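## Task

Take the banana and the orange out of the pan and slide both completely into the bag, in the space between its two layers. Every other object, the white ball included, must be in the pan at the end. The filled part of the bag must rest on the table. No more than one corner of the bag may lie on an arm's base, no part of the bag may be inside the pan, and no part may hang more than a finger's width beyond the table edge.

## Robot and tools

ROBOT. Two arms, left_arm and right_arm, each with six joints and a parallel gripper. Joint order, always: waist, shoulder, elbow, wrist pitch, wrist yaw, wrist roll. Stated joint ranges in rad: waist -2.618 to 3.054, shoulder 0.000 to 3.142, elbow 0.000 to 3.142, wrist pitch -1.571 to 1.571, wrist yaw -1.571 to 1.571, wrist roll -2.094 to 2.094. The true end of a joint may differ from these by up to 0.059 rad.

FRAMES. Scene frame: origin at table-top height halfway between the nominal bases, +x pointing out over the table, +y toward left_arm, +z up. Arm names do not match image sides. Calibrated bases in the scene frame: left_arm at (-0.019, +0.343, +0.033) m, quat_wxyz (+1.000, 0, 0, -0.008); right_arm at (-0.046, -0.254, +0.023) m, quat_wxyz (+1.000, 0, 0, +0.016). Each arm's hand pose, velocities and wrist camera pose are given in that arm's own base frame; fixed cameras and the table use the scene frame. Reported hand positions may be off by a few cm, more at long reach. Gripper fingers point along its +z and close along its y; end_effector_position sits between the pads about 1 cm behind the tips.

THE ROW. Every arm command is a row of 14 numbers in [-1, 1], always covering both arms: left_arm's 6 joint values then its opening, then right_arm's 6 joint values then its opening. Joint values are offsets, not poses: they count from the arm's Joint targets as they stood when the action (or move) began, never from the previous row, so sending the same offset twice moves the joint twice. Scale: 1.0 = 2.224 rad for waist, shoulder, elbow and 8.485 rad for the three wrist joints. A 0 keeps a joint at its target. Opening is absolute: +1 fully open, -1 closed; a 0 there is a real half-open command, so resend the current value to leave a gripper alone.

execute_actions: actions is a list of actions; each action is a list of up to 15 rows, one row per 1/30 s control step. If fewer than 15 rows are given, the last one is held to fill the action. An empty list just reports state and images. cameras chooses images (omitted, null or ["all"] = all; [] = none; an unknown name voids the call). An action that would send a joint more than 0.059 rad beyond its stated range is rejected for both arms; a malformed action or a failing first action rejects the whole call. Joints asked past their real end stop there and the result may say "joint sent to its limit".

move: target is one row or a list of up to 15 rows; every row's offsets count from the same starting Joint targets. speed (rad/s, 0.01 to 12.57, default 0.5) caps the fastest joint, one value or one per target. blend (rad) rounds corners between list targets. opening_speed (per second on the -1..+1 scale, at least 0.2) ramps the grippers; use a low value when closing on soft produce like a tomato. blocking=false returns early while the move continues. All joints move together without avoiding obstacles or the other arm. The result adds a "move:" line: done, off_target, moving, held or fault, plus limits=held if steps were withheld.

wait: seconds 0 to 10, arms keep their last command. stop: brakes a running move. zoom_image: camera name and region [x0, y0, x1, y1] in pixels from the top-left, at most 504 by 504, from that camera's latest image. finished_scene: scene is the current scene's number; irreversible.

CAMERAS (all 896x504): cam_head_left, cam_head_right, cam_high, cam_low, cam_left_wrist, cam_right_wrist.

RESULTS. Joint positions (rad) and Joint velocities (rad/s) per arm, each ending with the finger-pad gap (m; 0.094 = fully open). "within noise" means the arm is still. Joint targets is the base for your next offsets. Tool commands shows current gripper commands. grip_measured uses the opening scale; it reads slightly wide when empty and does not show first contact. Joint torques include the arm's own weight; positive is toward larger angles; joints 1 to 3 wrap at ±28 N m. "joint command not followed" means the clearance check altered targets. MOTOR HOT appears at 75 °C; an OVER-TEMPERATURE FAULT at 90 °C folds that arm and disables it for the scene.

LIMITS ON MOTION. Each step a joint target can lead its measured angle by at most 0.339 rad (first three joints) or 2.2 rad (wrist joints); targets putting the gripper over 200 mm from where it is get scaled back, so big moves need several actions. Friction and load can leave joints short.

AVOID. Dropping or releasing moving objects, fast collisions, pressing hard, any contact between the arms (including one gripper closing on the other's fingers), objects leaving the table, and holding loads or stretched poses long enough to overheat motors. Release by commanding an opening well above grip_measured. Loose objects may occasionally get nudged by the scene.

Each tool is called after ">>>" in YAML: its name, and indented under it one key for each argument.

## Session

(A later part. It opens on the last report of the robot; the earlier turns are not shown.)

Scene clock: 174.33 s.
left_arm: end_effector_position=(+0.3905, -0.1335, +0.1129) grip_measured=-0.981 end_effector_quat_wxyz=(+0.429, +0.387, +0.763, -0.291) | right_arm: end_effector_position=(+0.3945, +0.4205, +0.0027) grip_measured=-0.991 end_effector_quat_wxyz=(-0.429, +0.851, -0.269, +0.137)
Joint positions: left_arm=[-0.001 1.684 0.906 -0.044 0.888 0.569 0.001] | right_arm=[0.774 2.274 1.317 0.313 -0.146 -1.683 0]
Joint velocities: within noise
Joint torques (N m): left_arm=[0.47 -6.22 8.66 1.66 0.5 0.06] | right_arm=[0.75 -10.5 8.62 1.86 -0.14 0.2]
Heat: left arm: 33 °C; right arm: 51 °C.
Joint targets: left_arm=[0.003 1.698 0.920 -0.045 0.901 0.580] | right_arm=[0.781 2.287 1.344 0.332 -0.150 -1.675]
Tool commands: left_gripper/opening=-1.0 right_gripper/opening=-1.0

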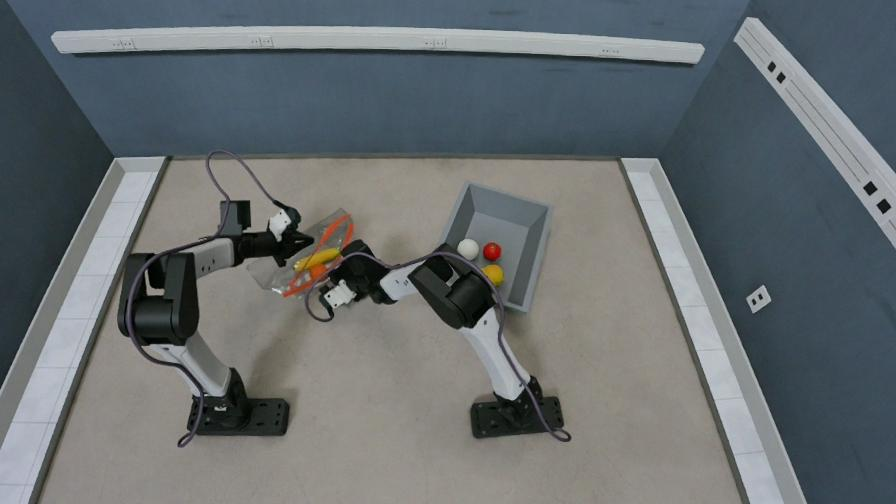

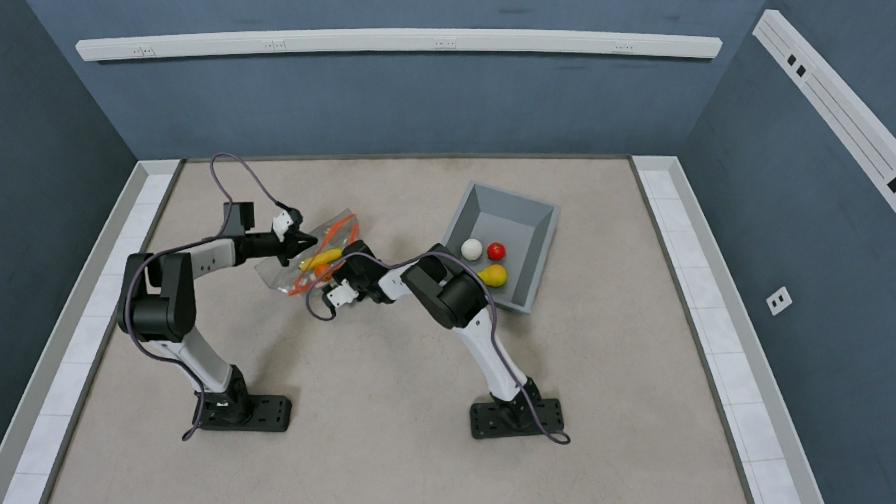

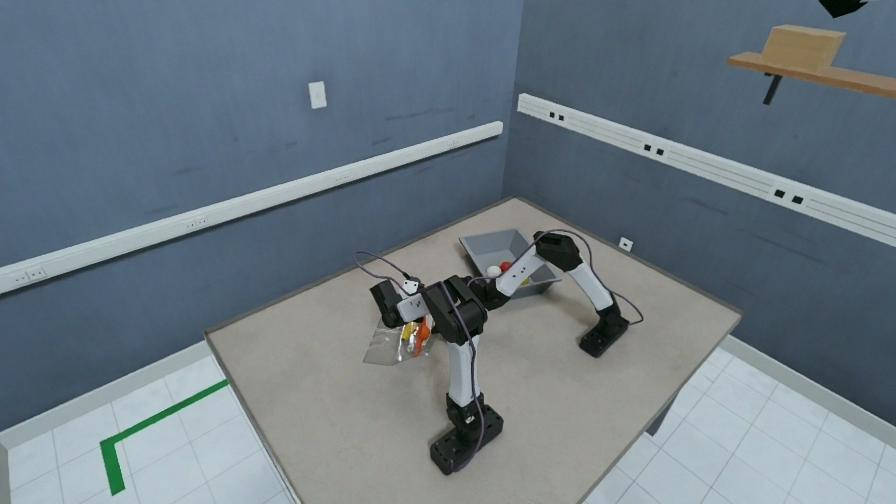

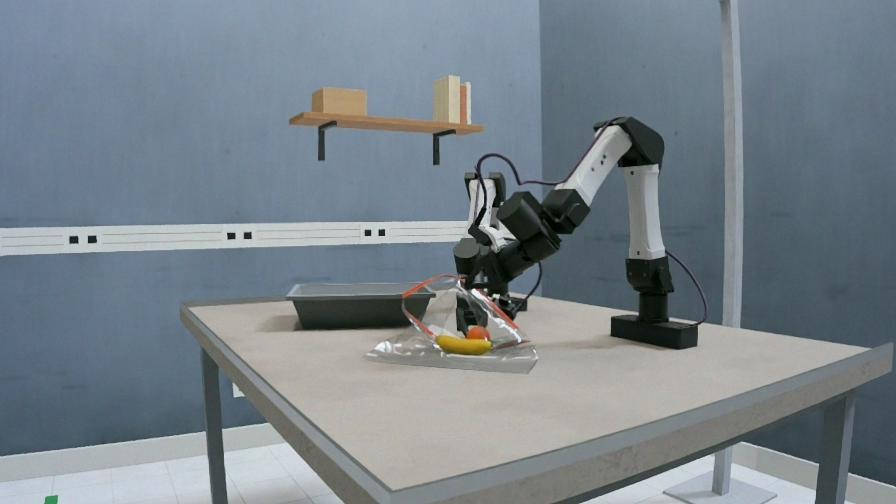

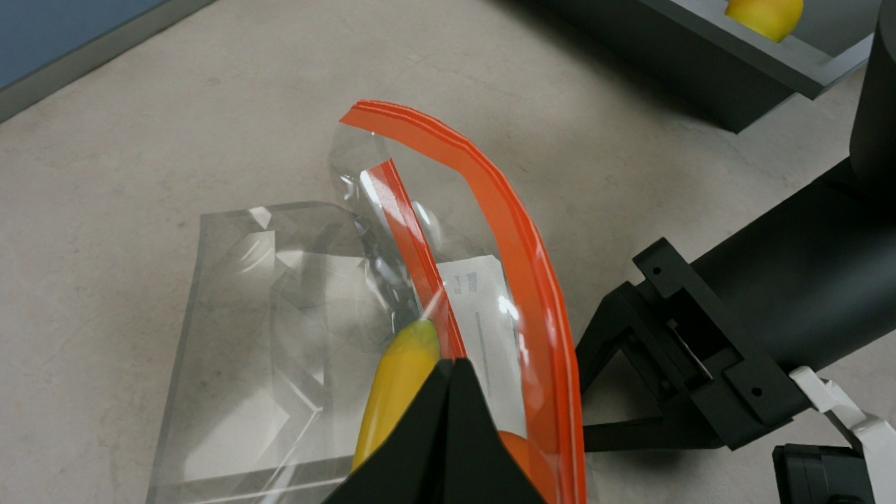

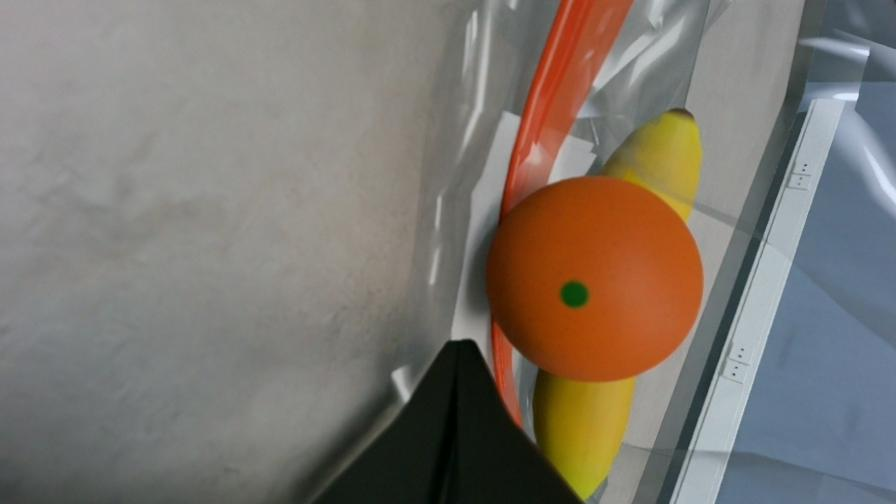

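>>> move:
  target:
    - [0,0,0,0,0,0,-1,0.008,-0.0061,-0.0075,0.0004,0,0,-1]
    - [0,0,0,0,0,0,-1,0.0162,0.0902,0.1775,-0.0229,0,0,-1]
  speed: 0.12

>>> zoom_image:
  camera: "cam_head_right"
  region: [230, 180, 390, 320]

>>> zoom_image:
  camera: "cam_low"
  region: [340, 220, 600, 400]

Scene clock: 178.93 s.
left_arm: end_effector_position=(+0.3905, -0.1335, +0.1129) grip_measured=-0.981 end_effector_quat_wxyz=(+0.429, +0.387, +0.763, -0.291) | right_arm: end_effector_position=(+0.4265, +0.4825, +0.0094) grip_measured=-0.991 end_effector_quat_wxyz=(-0.439, +0.852, -0.252, +0.133)
Joint positions: left_arm=[-0.001 1.684 0.906 -0.044 0.888 0.569 0.001] | right_arm=[0.808 2.471 1.71 0.135 -0.146 -1.683 0]
Joint velocities: within noise
Joint torques (N m): left_arm=[0.43 -6.22 8.64 1.66 0.51 0.05] | right_arm=[0.94 -12.03 9.47 1.69 -0.14 0.19]
Heat: left arm: 33 °C; right arm: 51 °C.
Joint targets: left_arm=[0.003 1.698 0.920 -0.045 0.901 0.580] | right_arm=[0.817 2.487 1.739 0.138 -0.150 -1.675]
move: done

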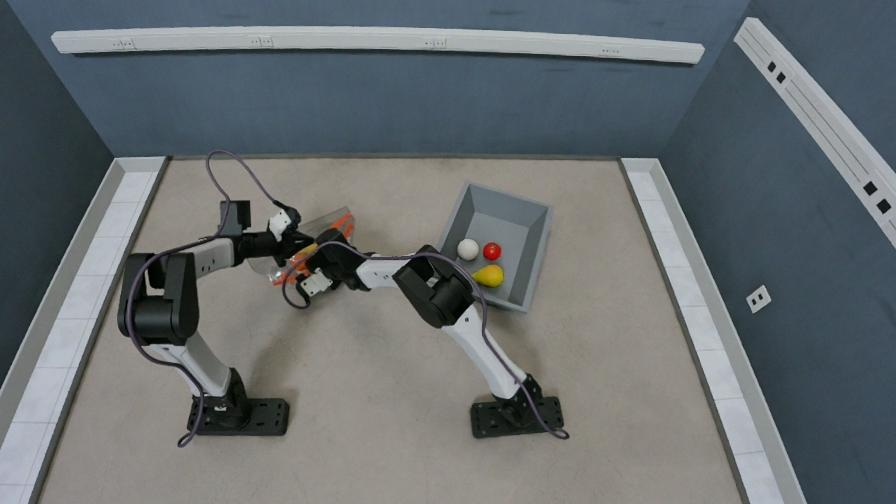

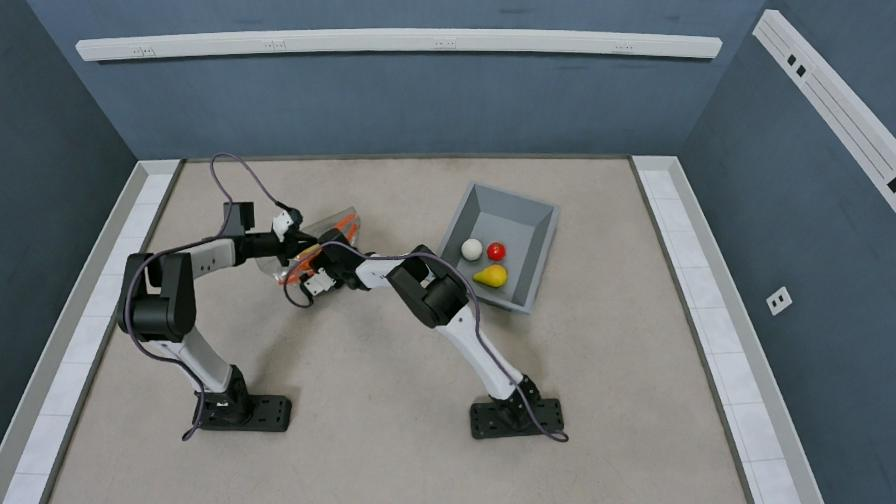

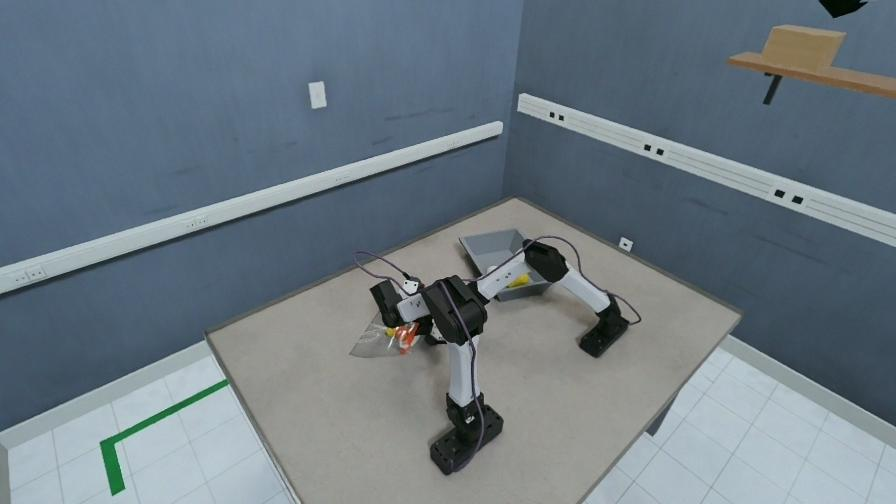

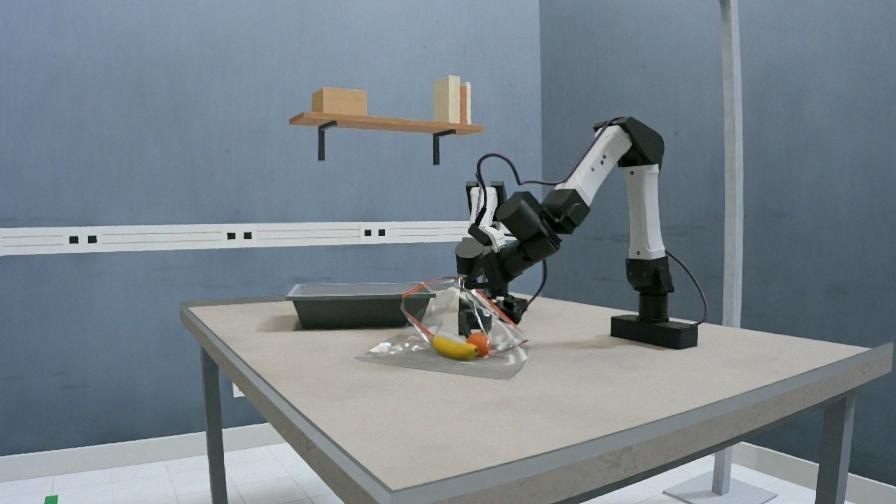

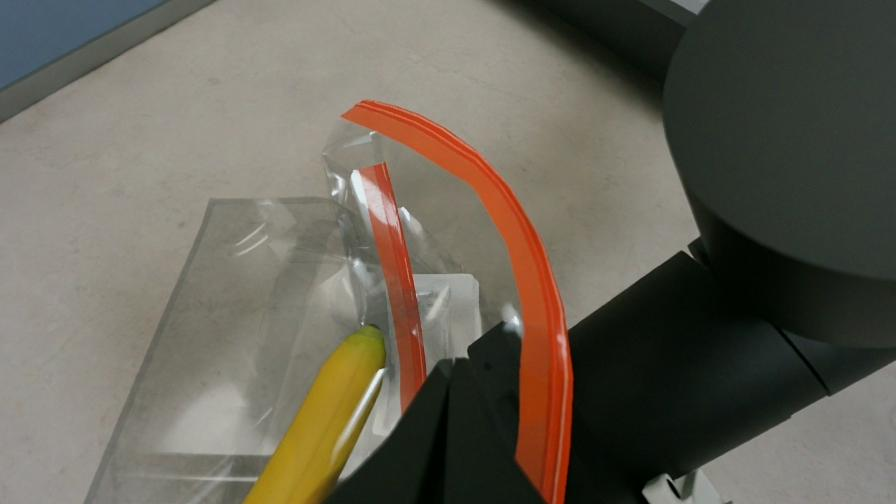

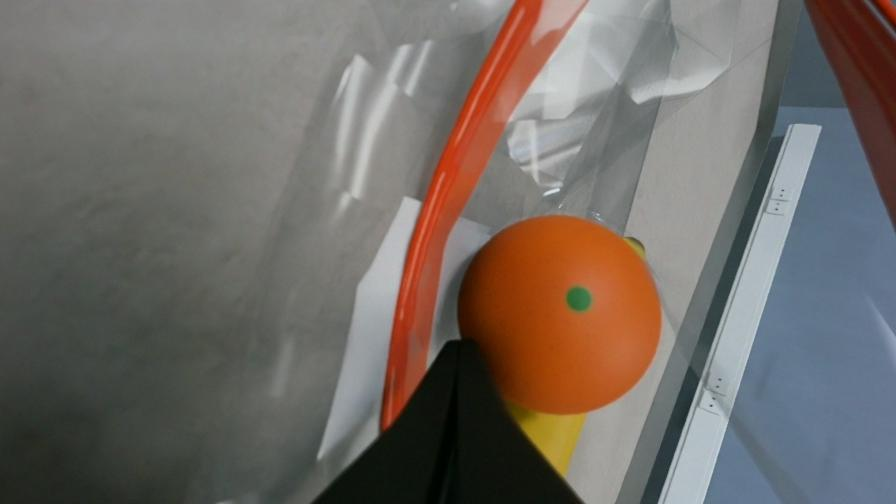

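Scaled by 3.150 from the camera's 896x504 image, which has a finer 1280x720 frame.

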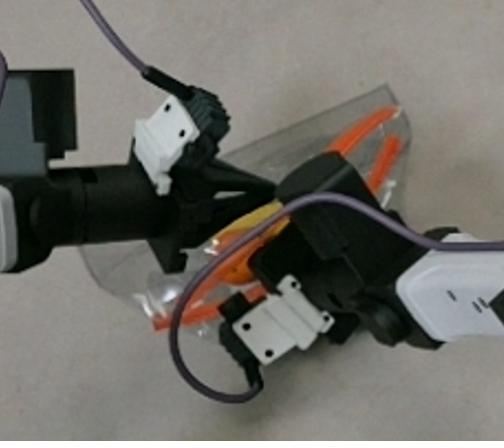

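Scaled by 1.938 from the camera's 896x504 image, which has a finer 1280x720 frame.

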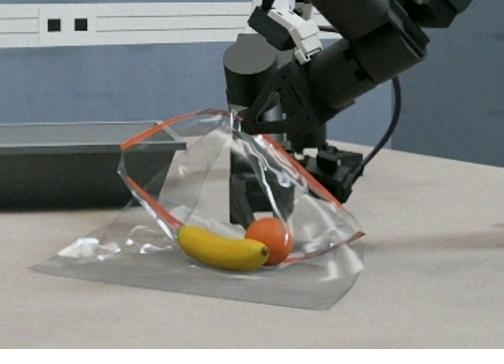

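>>> move:
  target: [0,0,0,0,0,0,-1,-0.0162,-0.0902,-0.1775,0.0229,0,0,-1]
  speed: 0.25

>>> zoom_image:
  camera: "cam_head_right"
  region: [230, 180, 390, 320]

>>> zoom_image:
  camera: "cam_low"
  region: [340, 220, 600, 400]

Scene clock: 181.33 s.
left_arm: end_effector_position=(+0.3905, -0.1335, +0.1129) grip_measured=-0.981 end_effector_quat_wxyz=(+0.429, +0.387, +0.763, -0.291) | right_arm: end_effector_position=(+0.3959, +0.4350, -0.0049) grip_measured=-0.991 end_effector_quat_wxyz=(-0.440, +0.848, -0.259, +0.138)
Joint positions: left_arm=[-0.001 1.684 0.906 -0.044 0.888 0.569 0.001] | right_arm=[0.79 2.328 1.356 0.352 -0.147 -1.683 0]
Joint velocities: within noise
Joint torques (N m): left_arm=[0.47 -6.24 8.68 1.66 0.5 0.05] | right_arm=[-0.79 -15.58 4.83 1.51 -0.14 0.19]
Heat: left arm: 33 °C; right arm: 52 °C.
Joint targets: left_arm=[0.003 1.698 0.920 -0.045 0.901 0.580] | right_arm=[0.781 2.287 1.344 0.332 -0.150 -1.675]
move: off_target (right_arm); right_arm: the shoulder is farthest, 0.042 rad from its target

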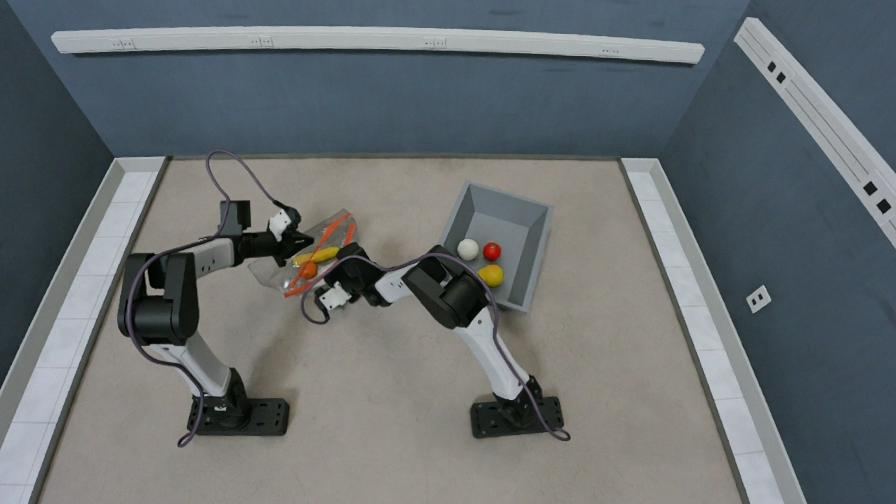

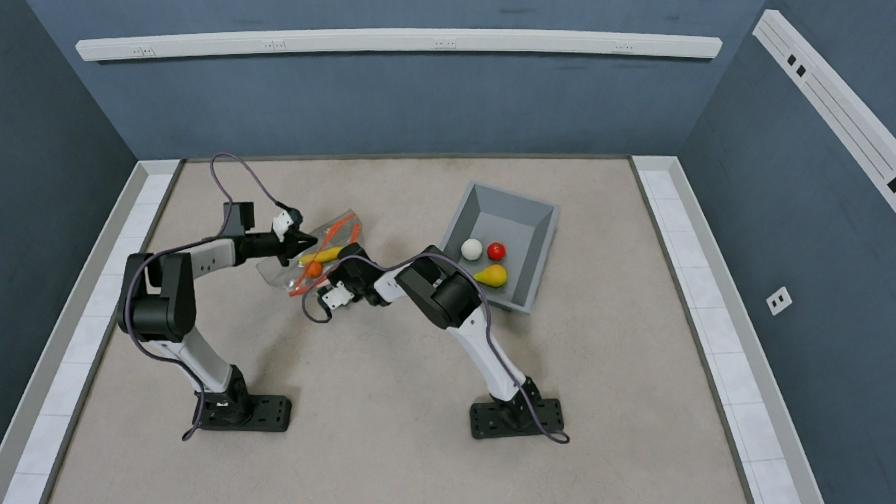

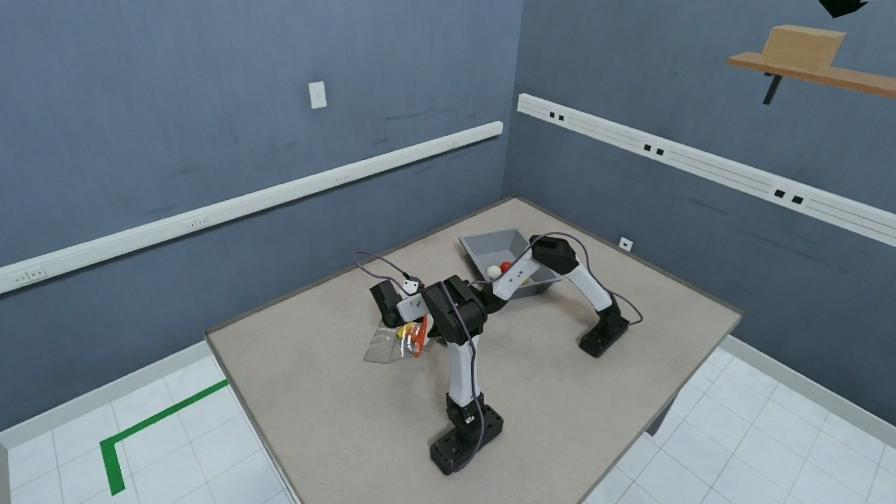

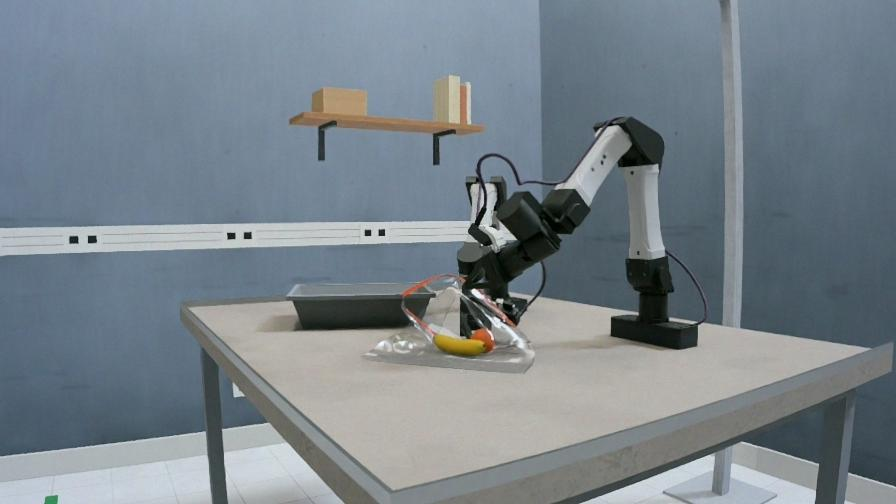

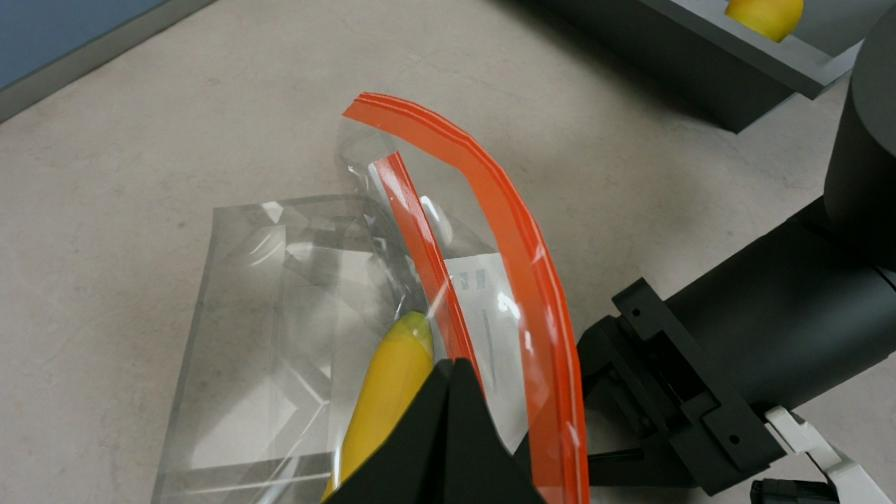

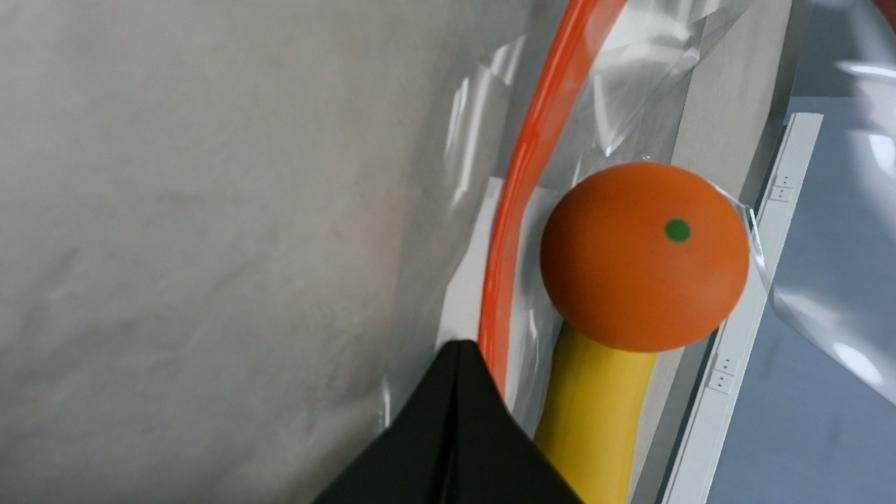

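Scaled by 3.150 from the camera's 896x504 image, which has a finer 1280x720 frame.

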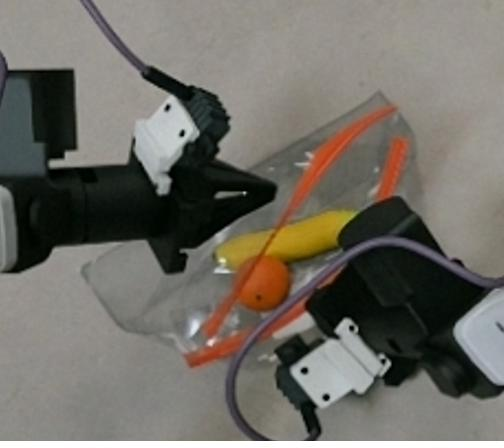

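Scaled by 1.938 from the camera's 896x504 image, which has a finer 1280x720 frame.

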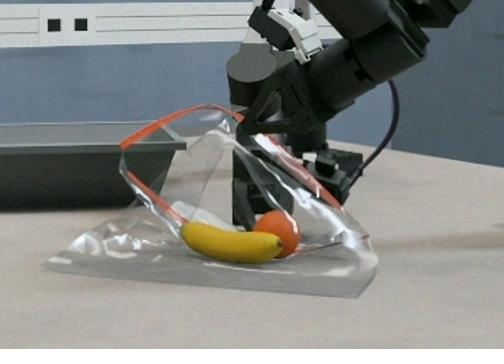

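>>> move:
  target:
    - [0,0,0,0,0,0,-1,-0.0157,-0.1716,-0.1564,-0.004,0,0,-1]
    - [0,0,0,0,0,0,-1,-0.0157,-0.34,-0.09,-0.004,0,0,-1]
    - [0,0,0,0,0,0,-1,-0.27,-0.34,-0.09,-0.004,0,0,-1]
  speed: [0.35,0.4,0.5]
  blend: 0.05

>>> zoom_image:
  camera: "cam_head_right"
  region: [230, 180, 390, 320]

>>> zoom_image:
  camera: "cam_low"
  region: [340, 220, 600, 400]

Scene clock: 185.33 s.
left_arm: end_effector_position=(+0.3905, -0.1335, +0.1129) grip_measured=-0.981 end_effector_quat_wxyz=(+0.429, +0.387, +0.763, -0.291) | right_arm: end_effector_position=(+0.4919, +0.1161, +0.2941) grip_measured=-0.991 end_effector_quat_wxyz=(-0.516, +0.634, -0.410, +0.404)
Joint positions: left_arm=[-0.001 1.684 0.906 -0.044 0.888 0.569 0.001] | right_arm=[0.181 1.555 1.121 0.291 -0.149 -1.683 0]
Joint velocities: within noise
Joint torques (N m): left_arm=[0.43 -6.23 8.68 1.68 0.5 0.06] | right_arm=[-0.06 -9.37 9.76 2 -0.06 0.2]
Heat: left arm: 33 °C; right arm: 53 °C.
Joint targets: left_arm=[0.003 1.698 0.920 -0.045 0.901 0.580] | right_arm=[0.181 1.531 1.144 0.298 -0.150 -1.675]
move: done

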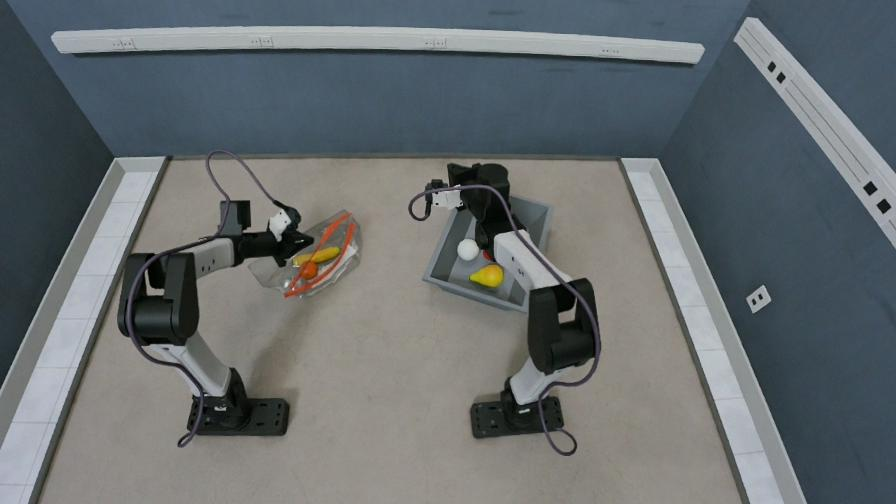

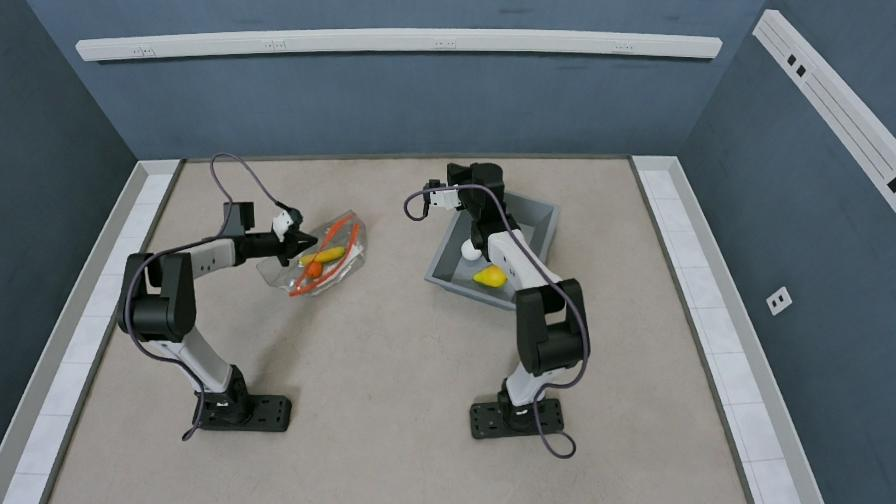

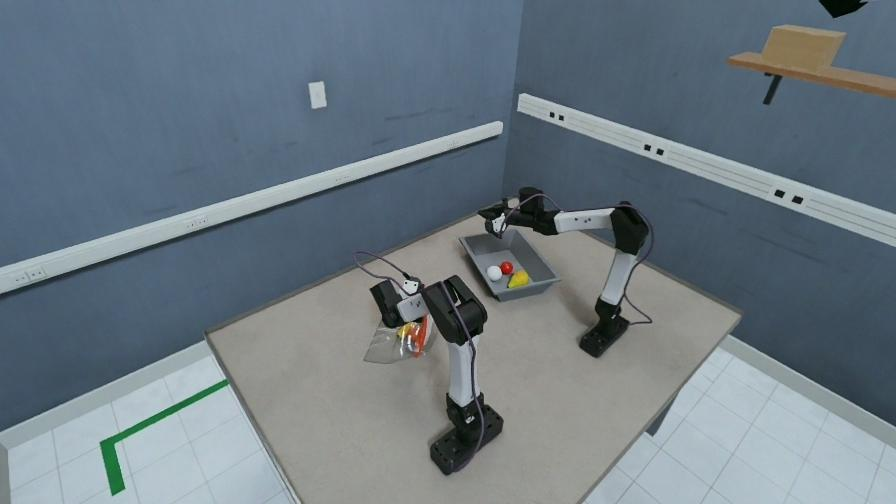

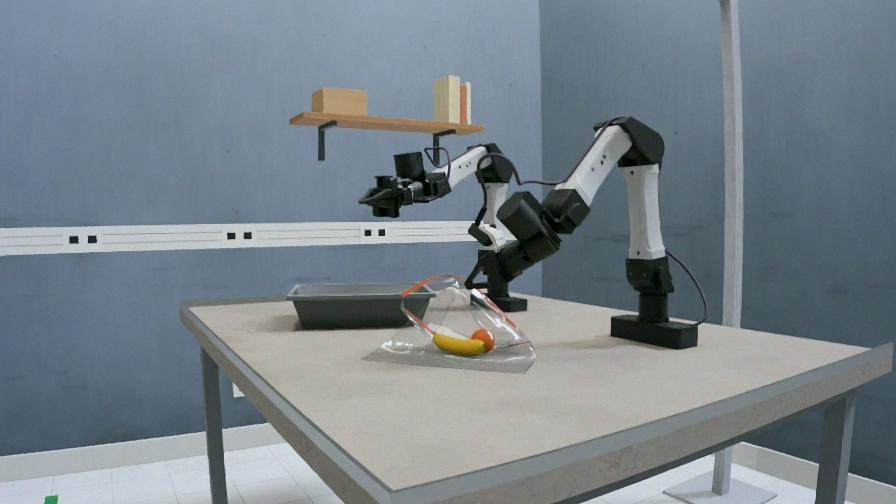

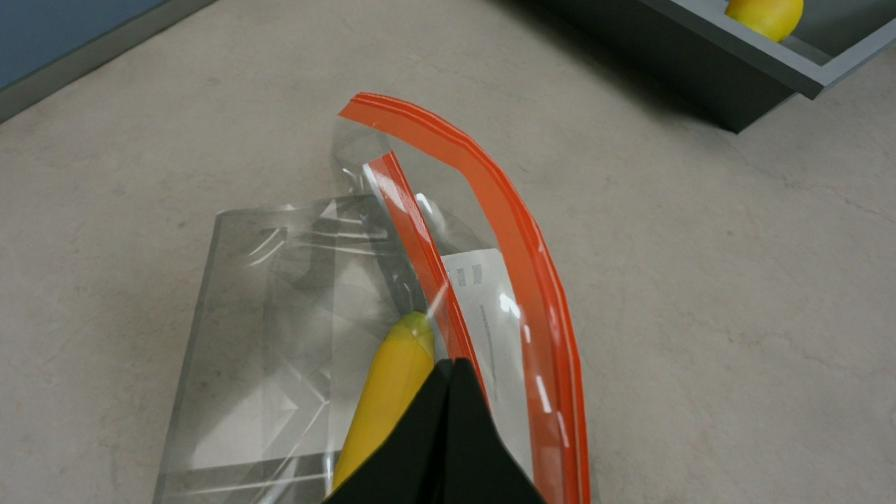

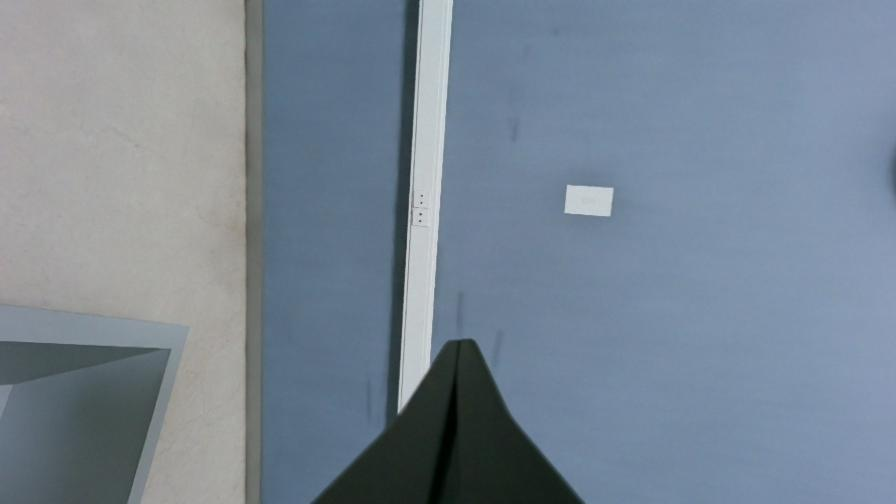

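Scaled by 3.150 from the camera's 896x504 image, which has a finer 1280x720 frame.

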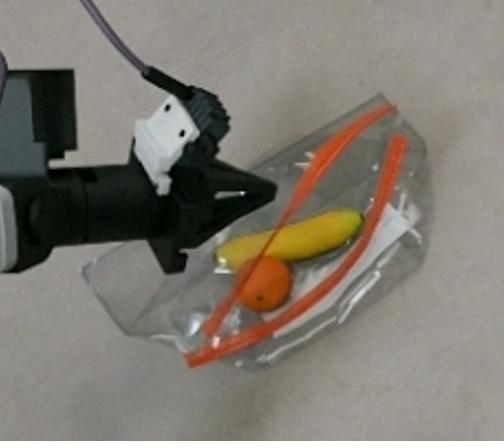

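Scaled by 1.938 from the camera's 896x504 image, which has a finer 1280x720 frame.

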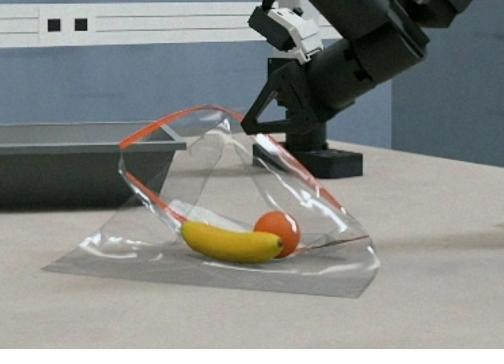

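>>> move:
  target:
    - [-0.0578,-0.0093,0.0619,-0.041,-0.0296,0,-1,0,0,0,0,0,0,-1]
    - [-0.1216,0.0443,0.144,-0.0731,-0.059,0,-1,0,0,0,0,0,0,-1]
  speed: 0.25
  blend: 0.05

>>> zoom_image:
  camera: "cam_head_right"
  region: [230, 180, 390, 320]

>>> zoom_image:
  camera: "cam_low"
  region: [340, 220, 600, 400]

Scene clock: 189.60 s.
left_arm: end_effector_position=(+0.3630, -0.1702, +0.0752) grip_measured=-0.981 end_effector_quat_wxyz=(+0.202, +0.423, +0.866, -0.175) | right_arm: end_effector_position=(+0.4919, +0.1161, +0.2941) grip_measured=-0.991 end_effector_quat_wxyz=(-0.516, +0.634, -0.410, +0.404)
Joint positions: left_arm=[-0.263 1.78 1.218 -0.652 0.418 0.569 0.001] | right_arm=[0.181 1.555 1.121 0.291 -0.149 -1.683 0]
Joint velocities: within noise
Joint torques (N m): left_arm=[-0.1 -7.08 9.61 0.99 0.11 0.06] | right_arm=[-0.05 -9.36 9.76 2 -0.06 0.2]
Heat: left arm: 34 °C; right arm: 52 °C.
Joint targets: left_arm=[-0.268 1.797 1.240 -0.665 0.400 0.580] | right_arm=[0.181 1.531 1.144 0.298 -0.150 -1.675]
move: done

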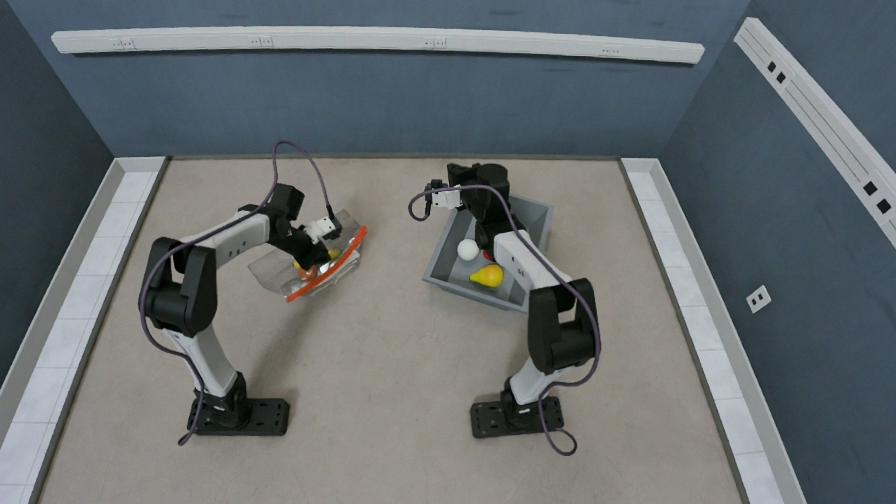

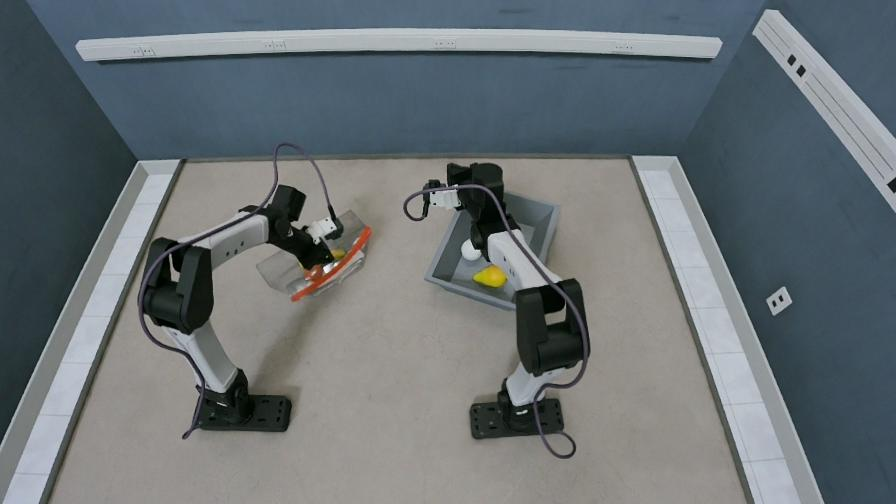

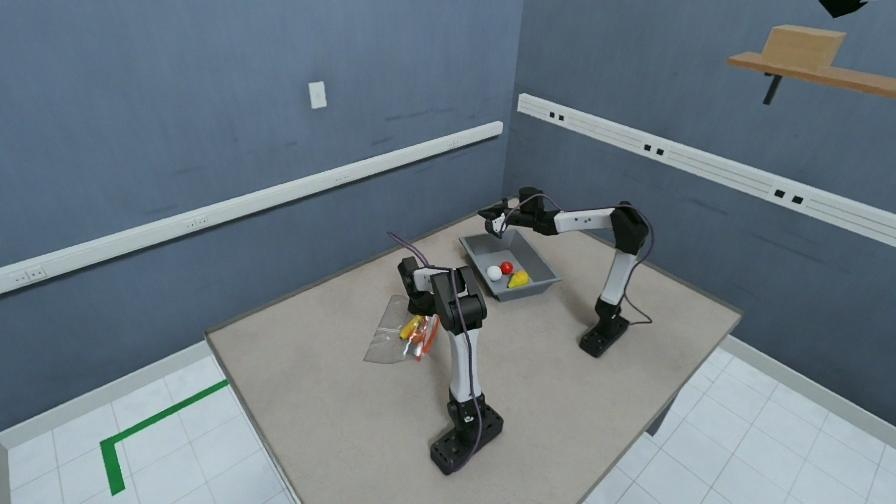

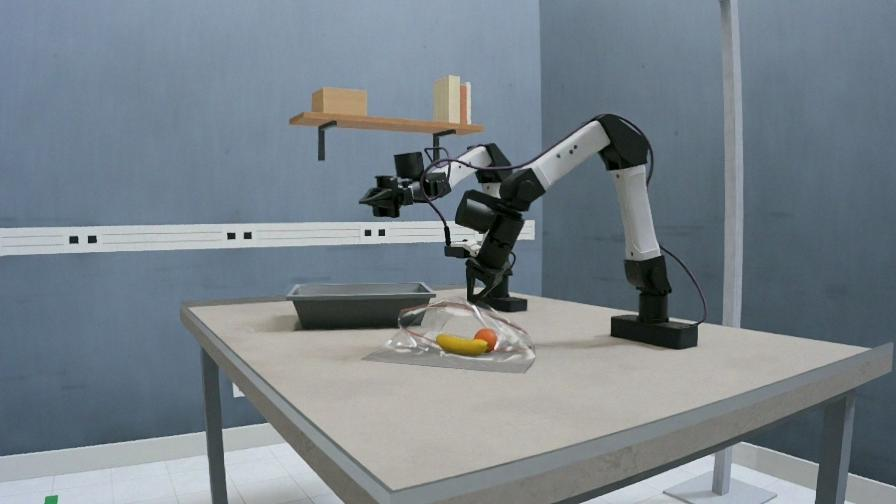

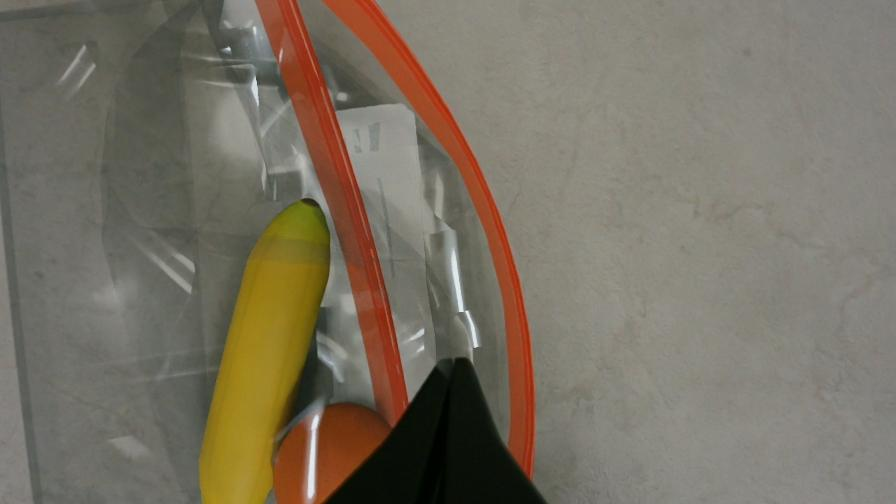

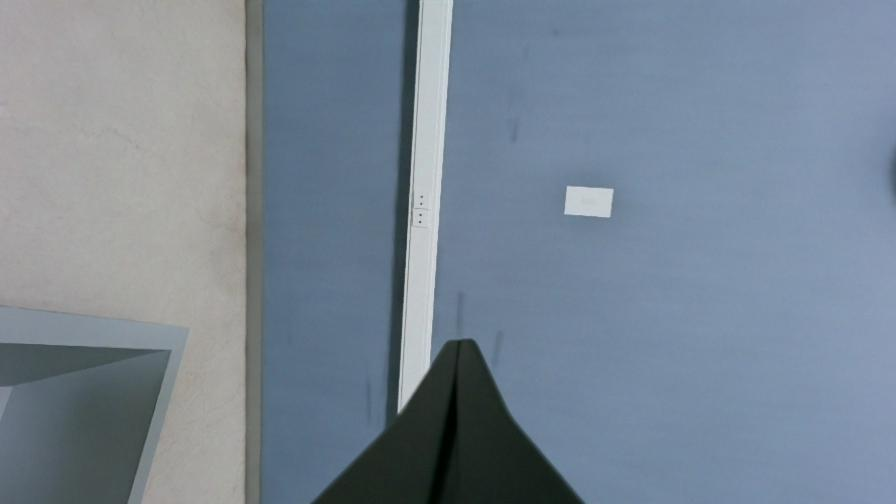

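Scaled by 3.150 from the camera's 896x504 image, which has a finer 1280x720 frame.

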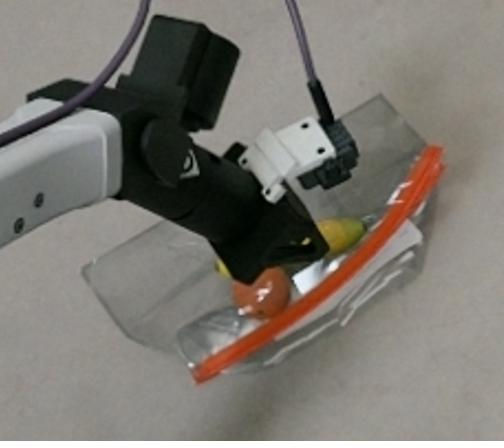

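Scaled by 1.938 from the camera's 896x504 image, which has a finer 1280x720 frame.

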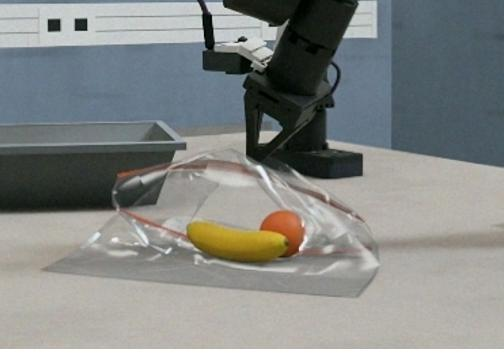

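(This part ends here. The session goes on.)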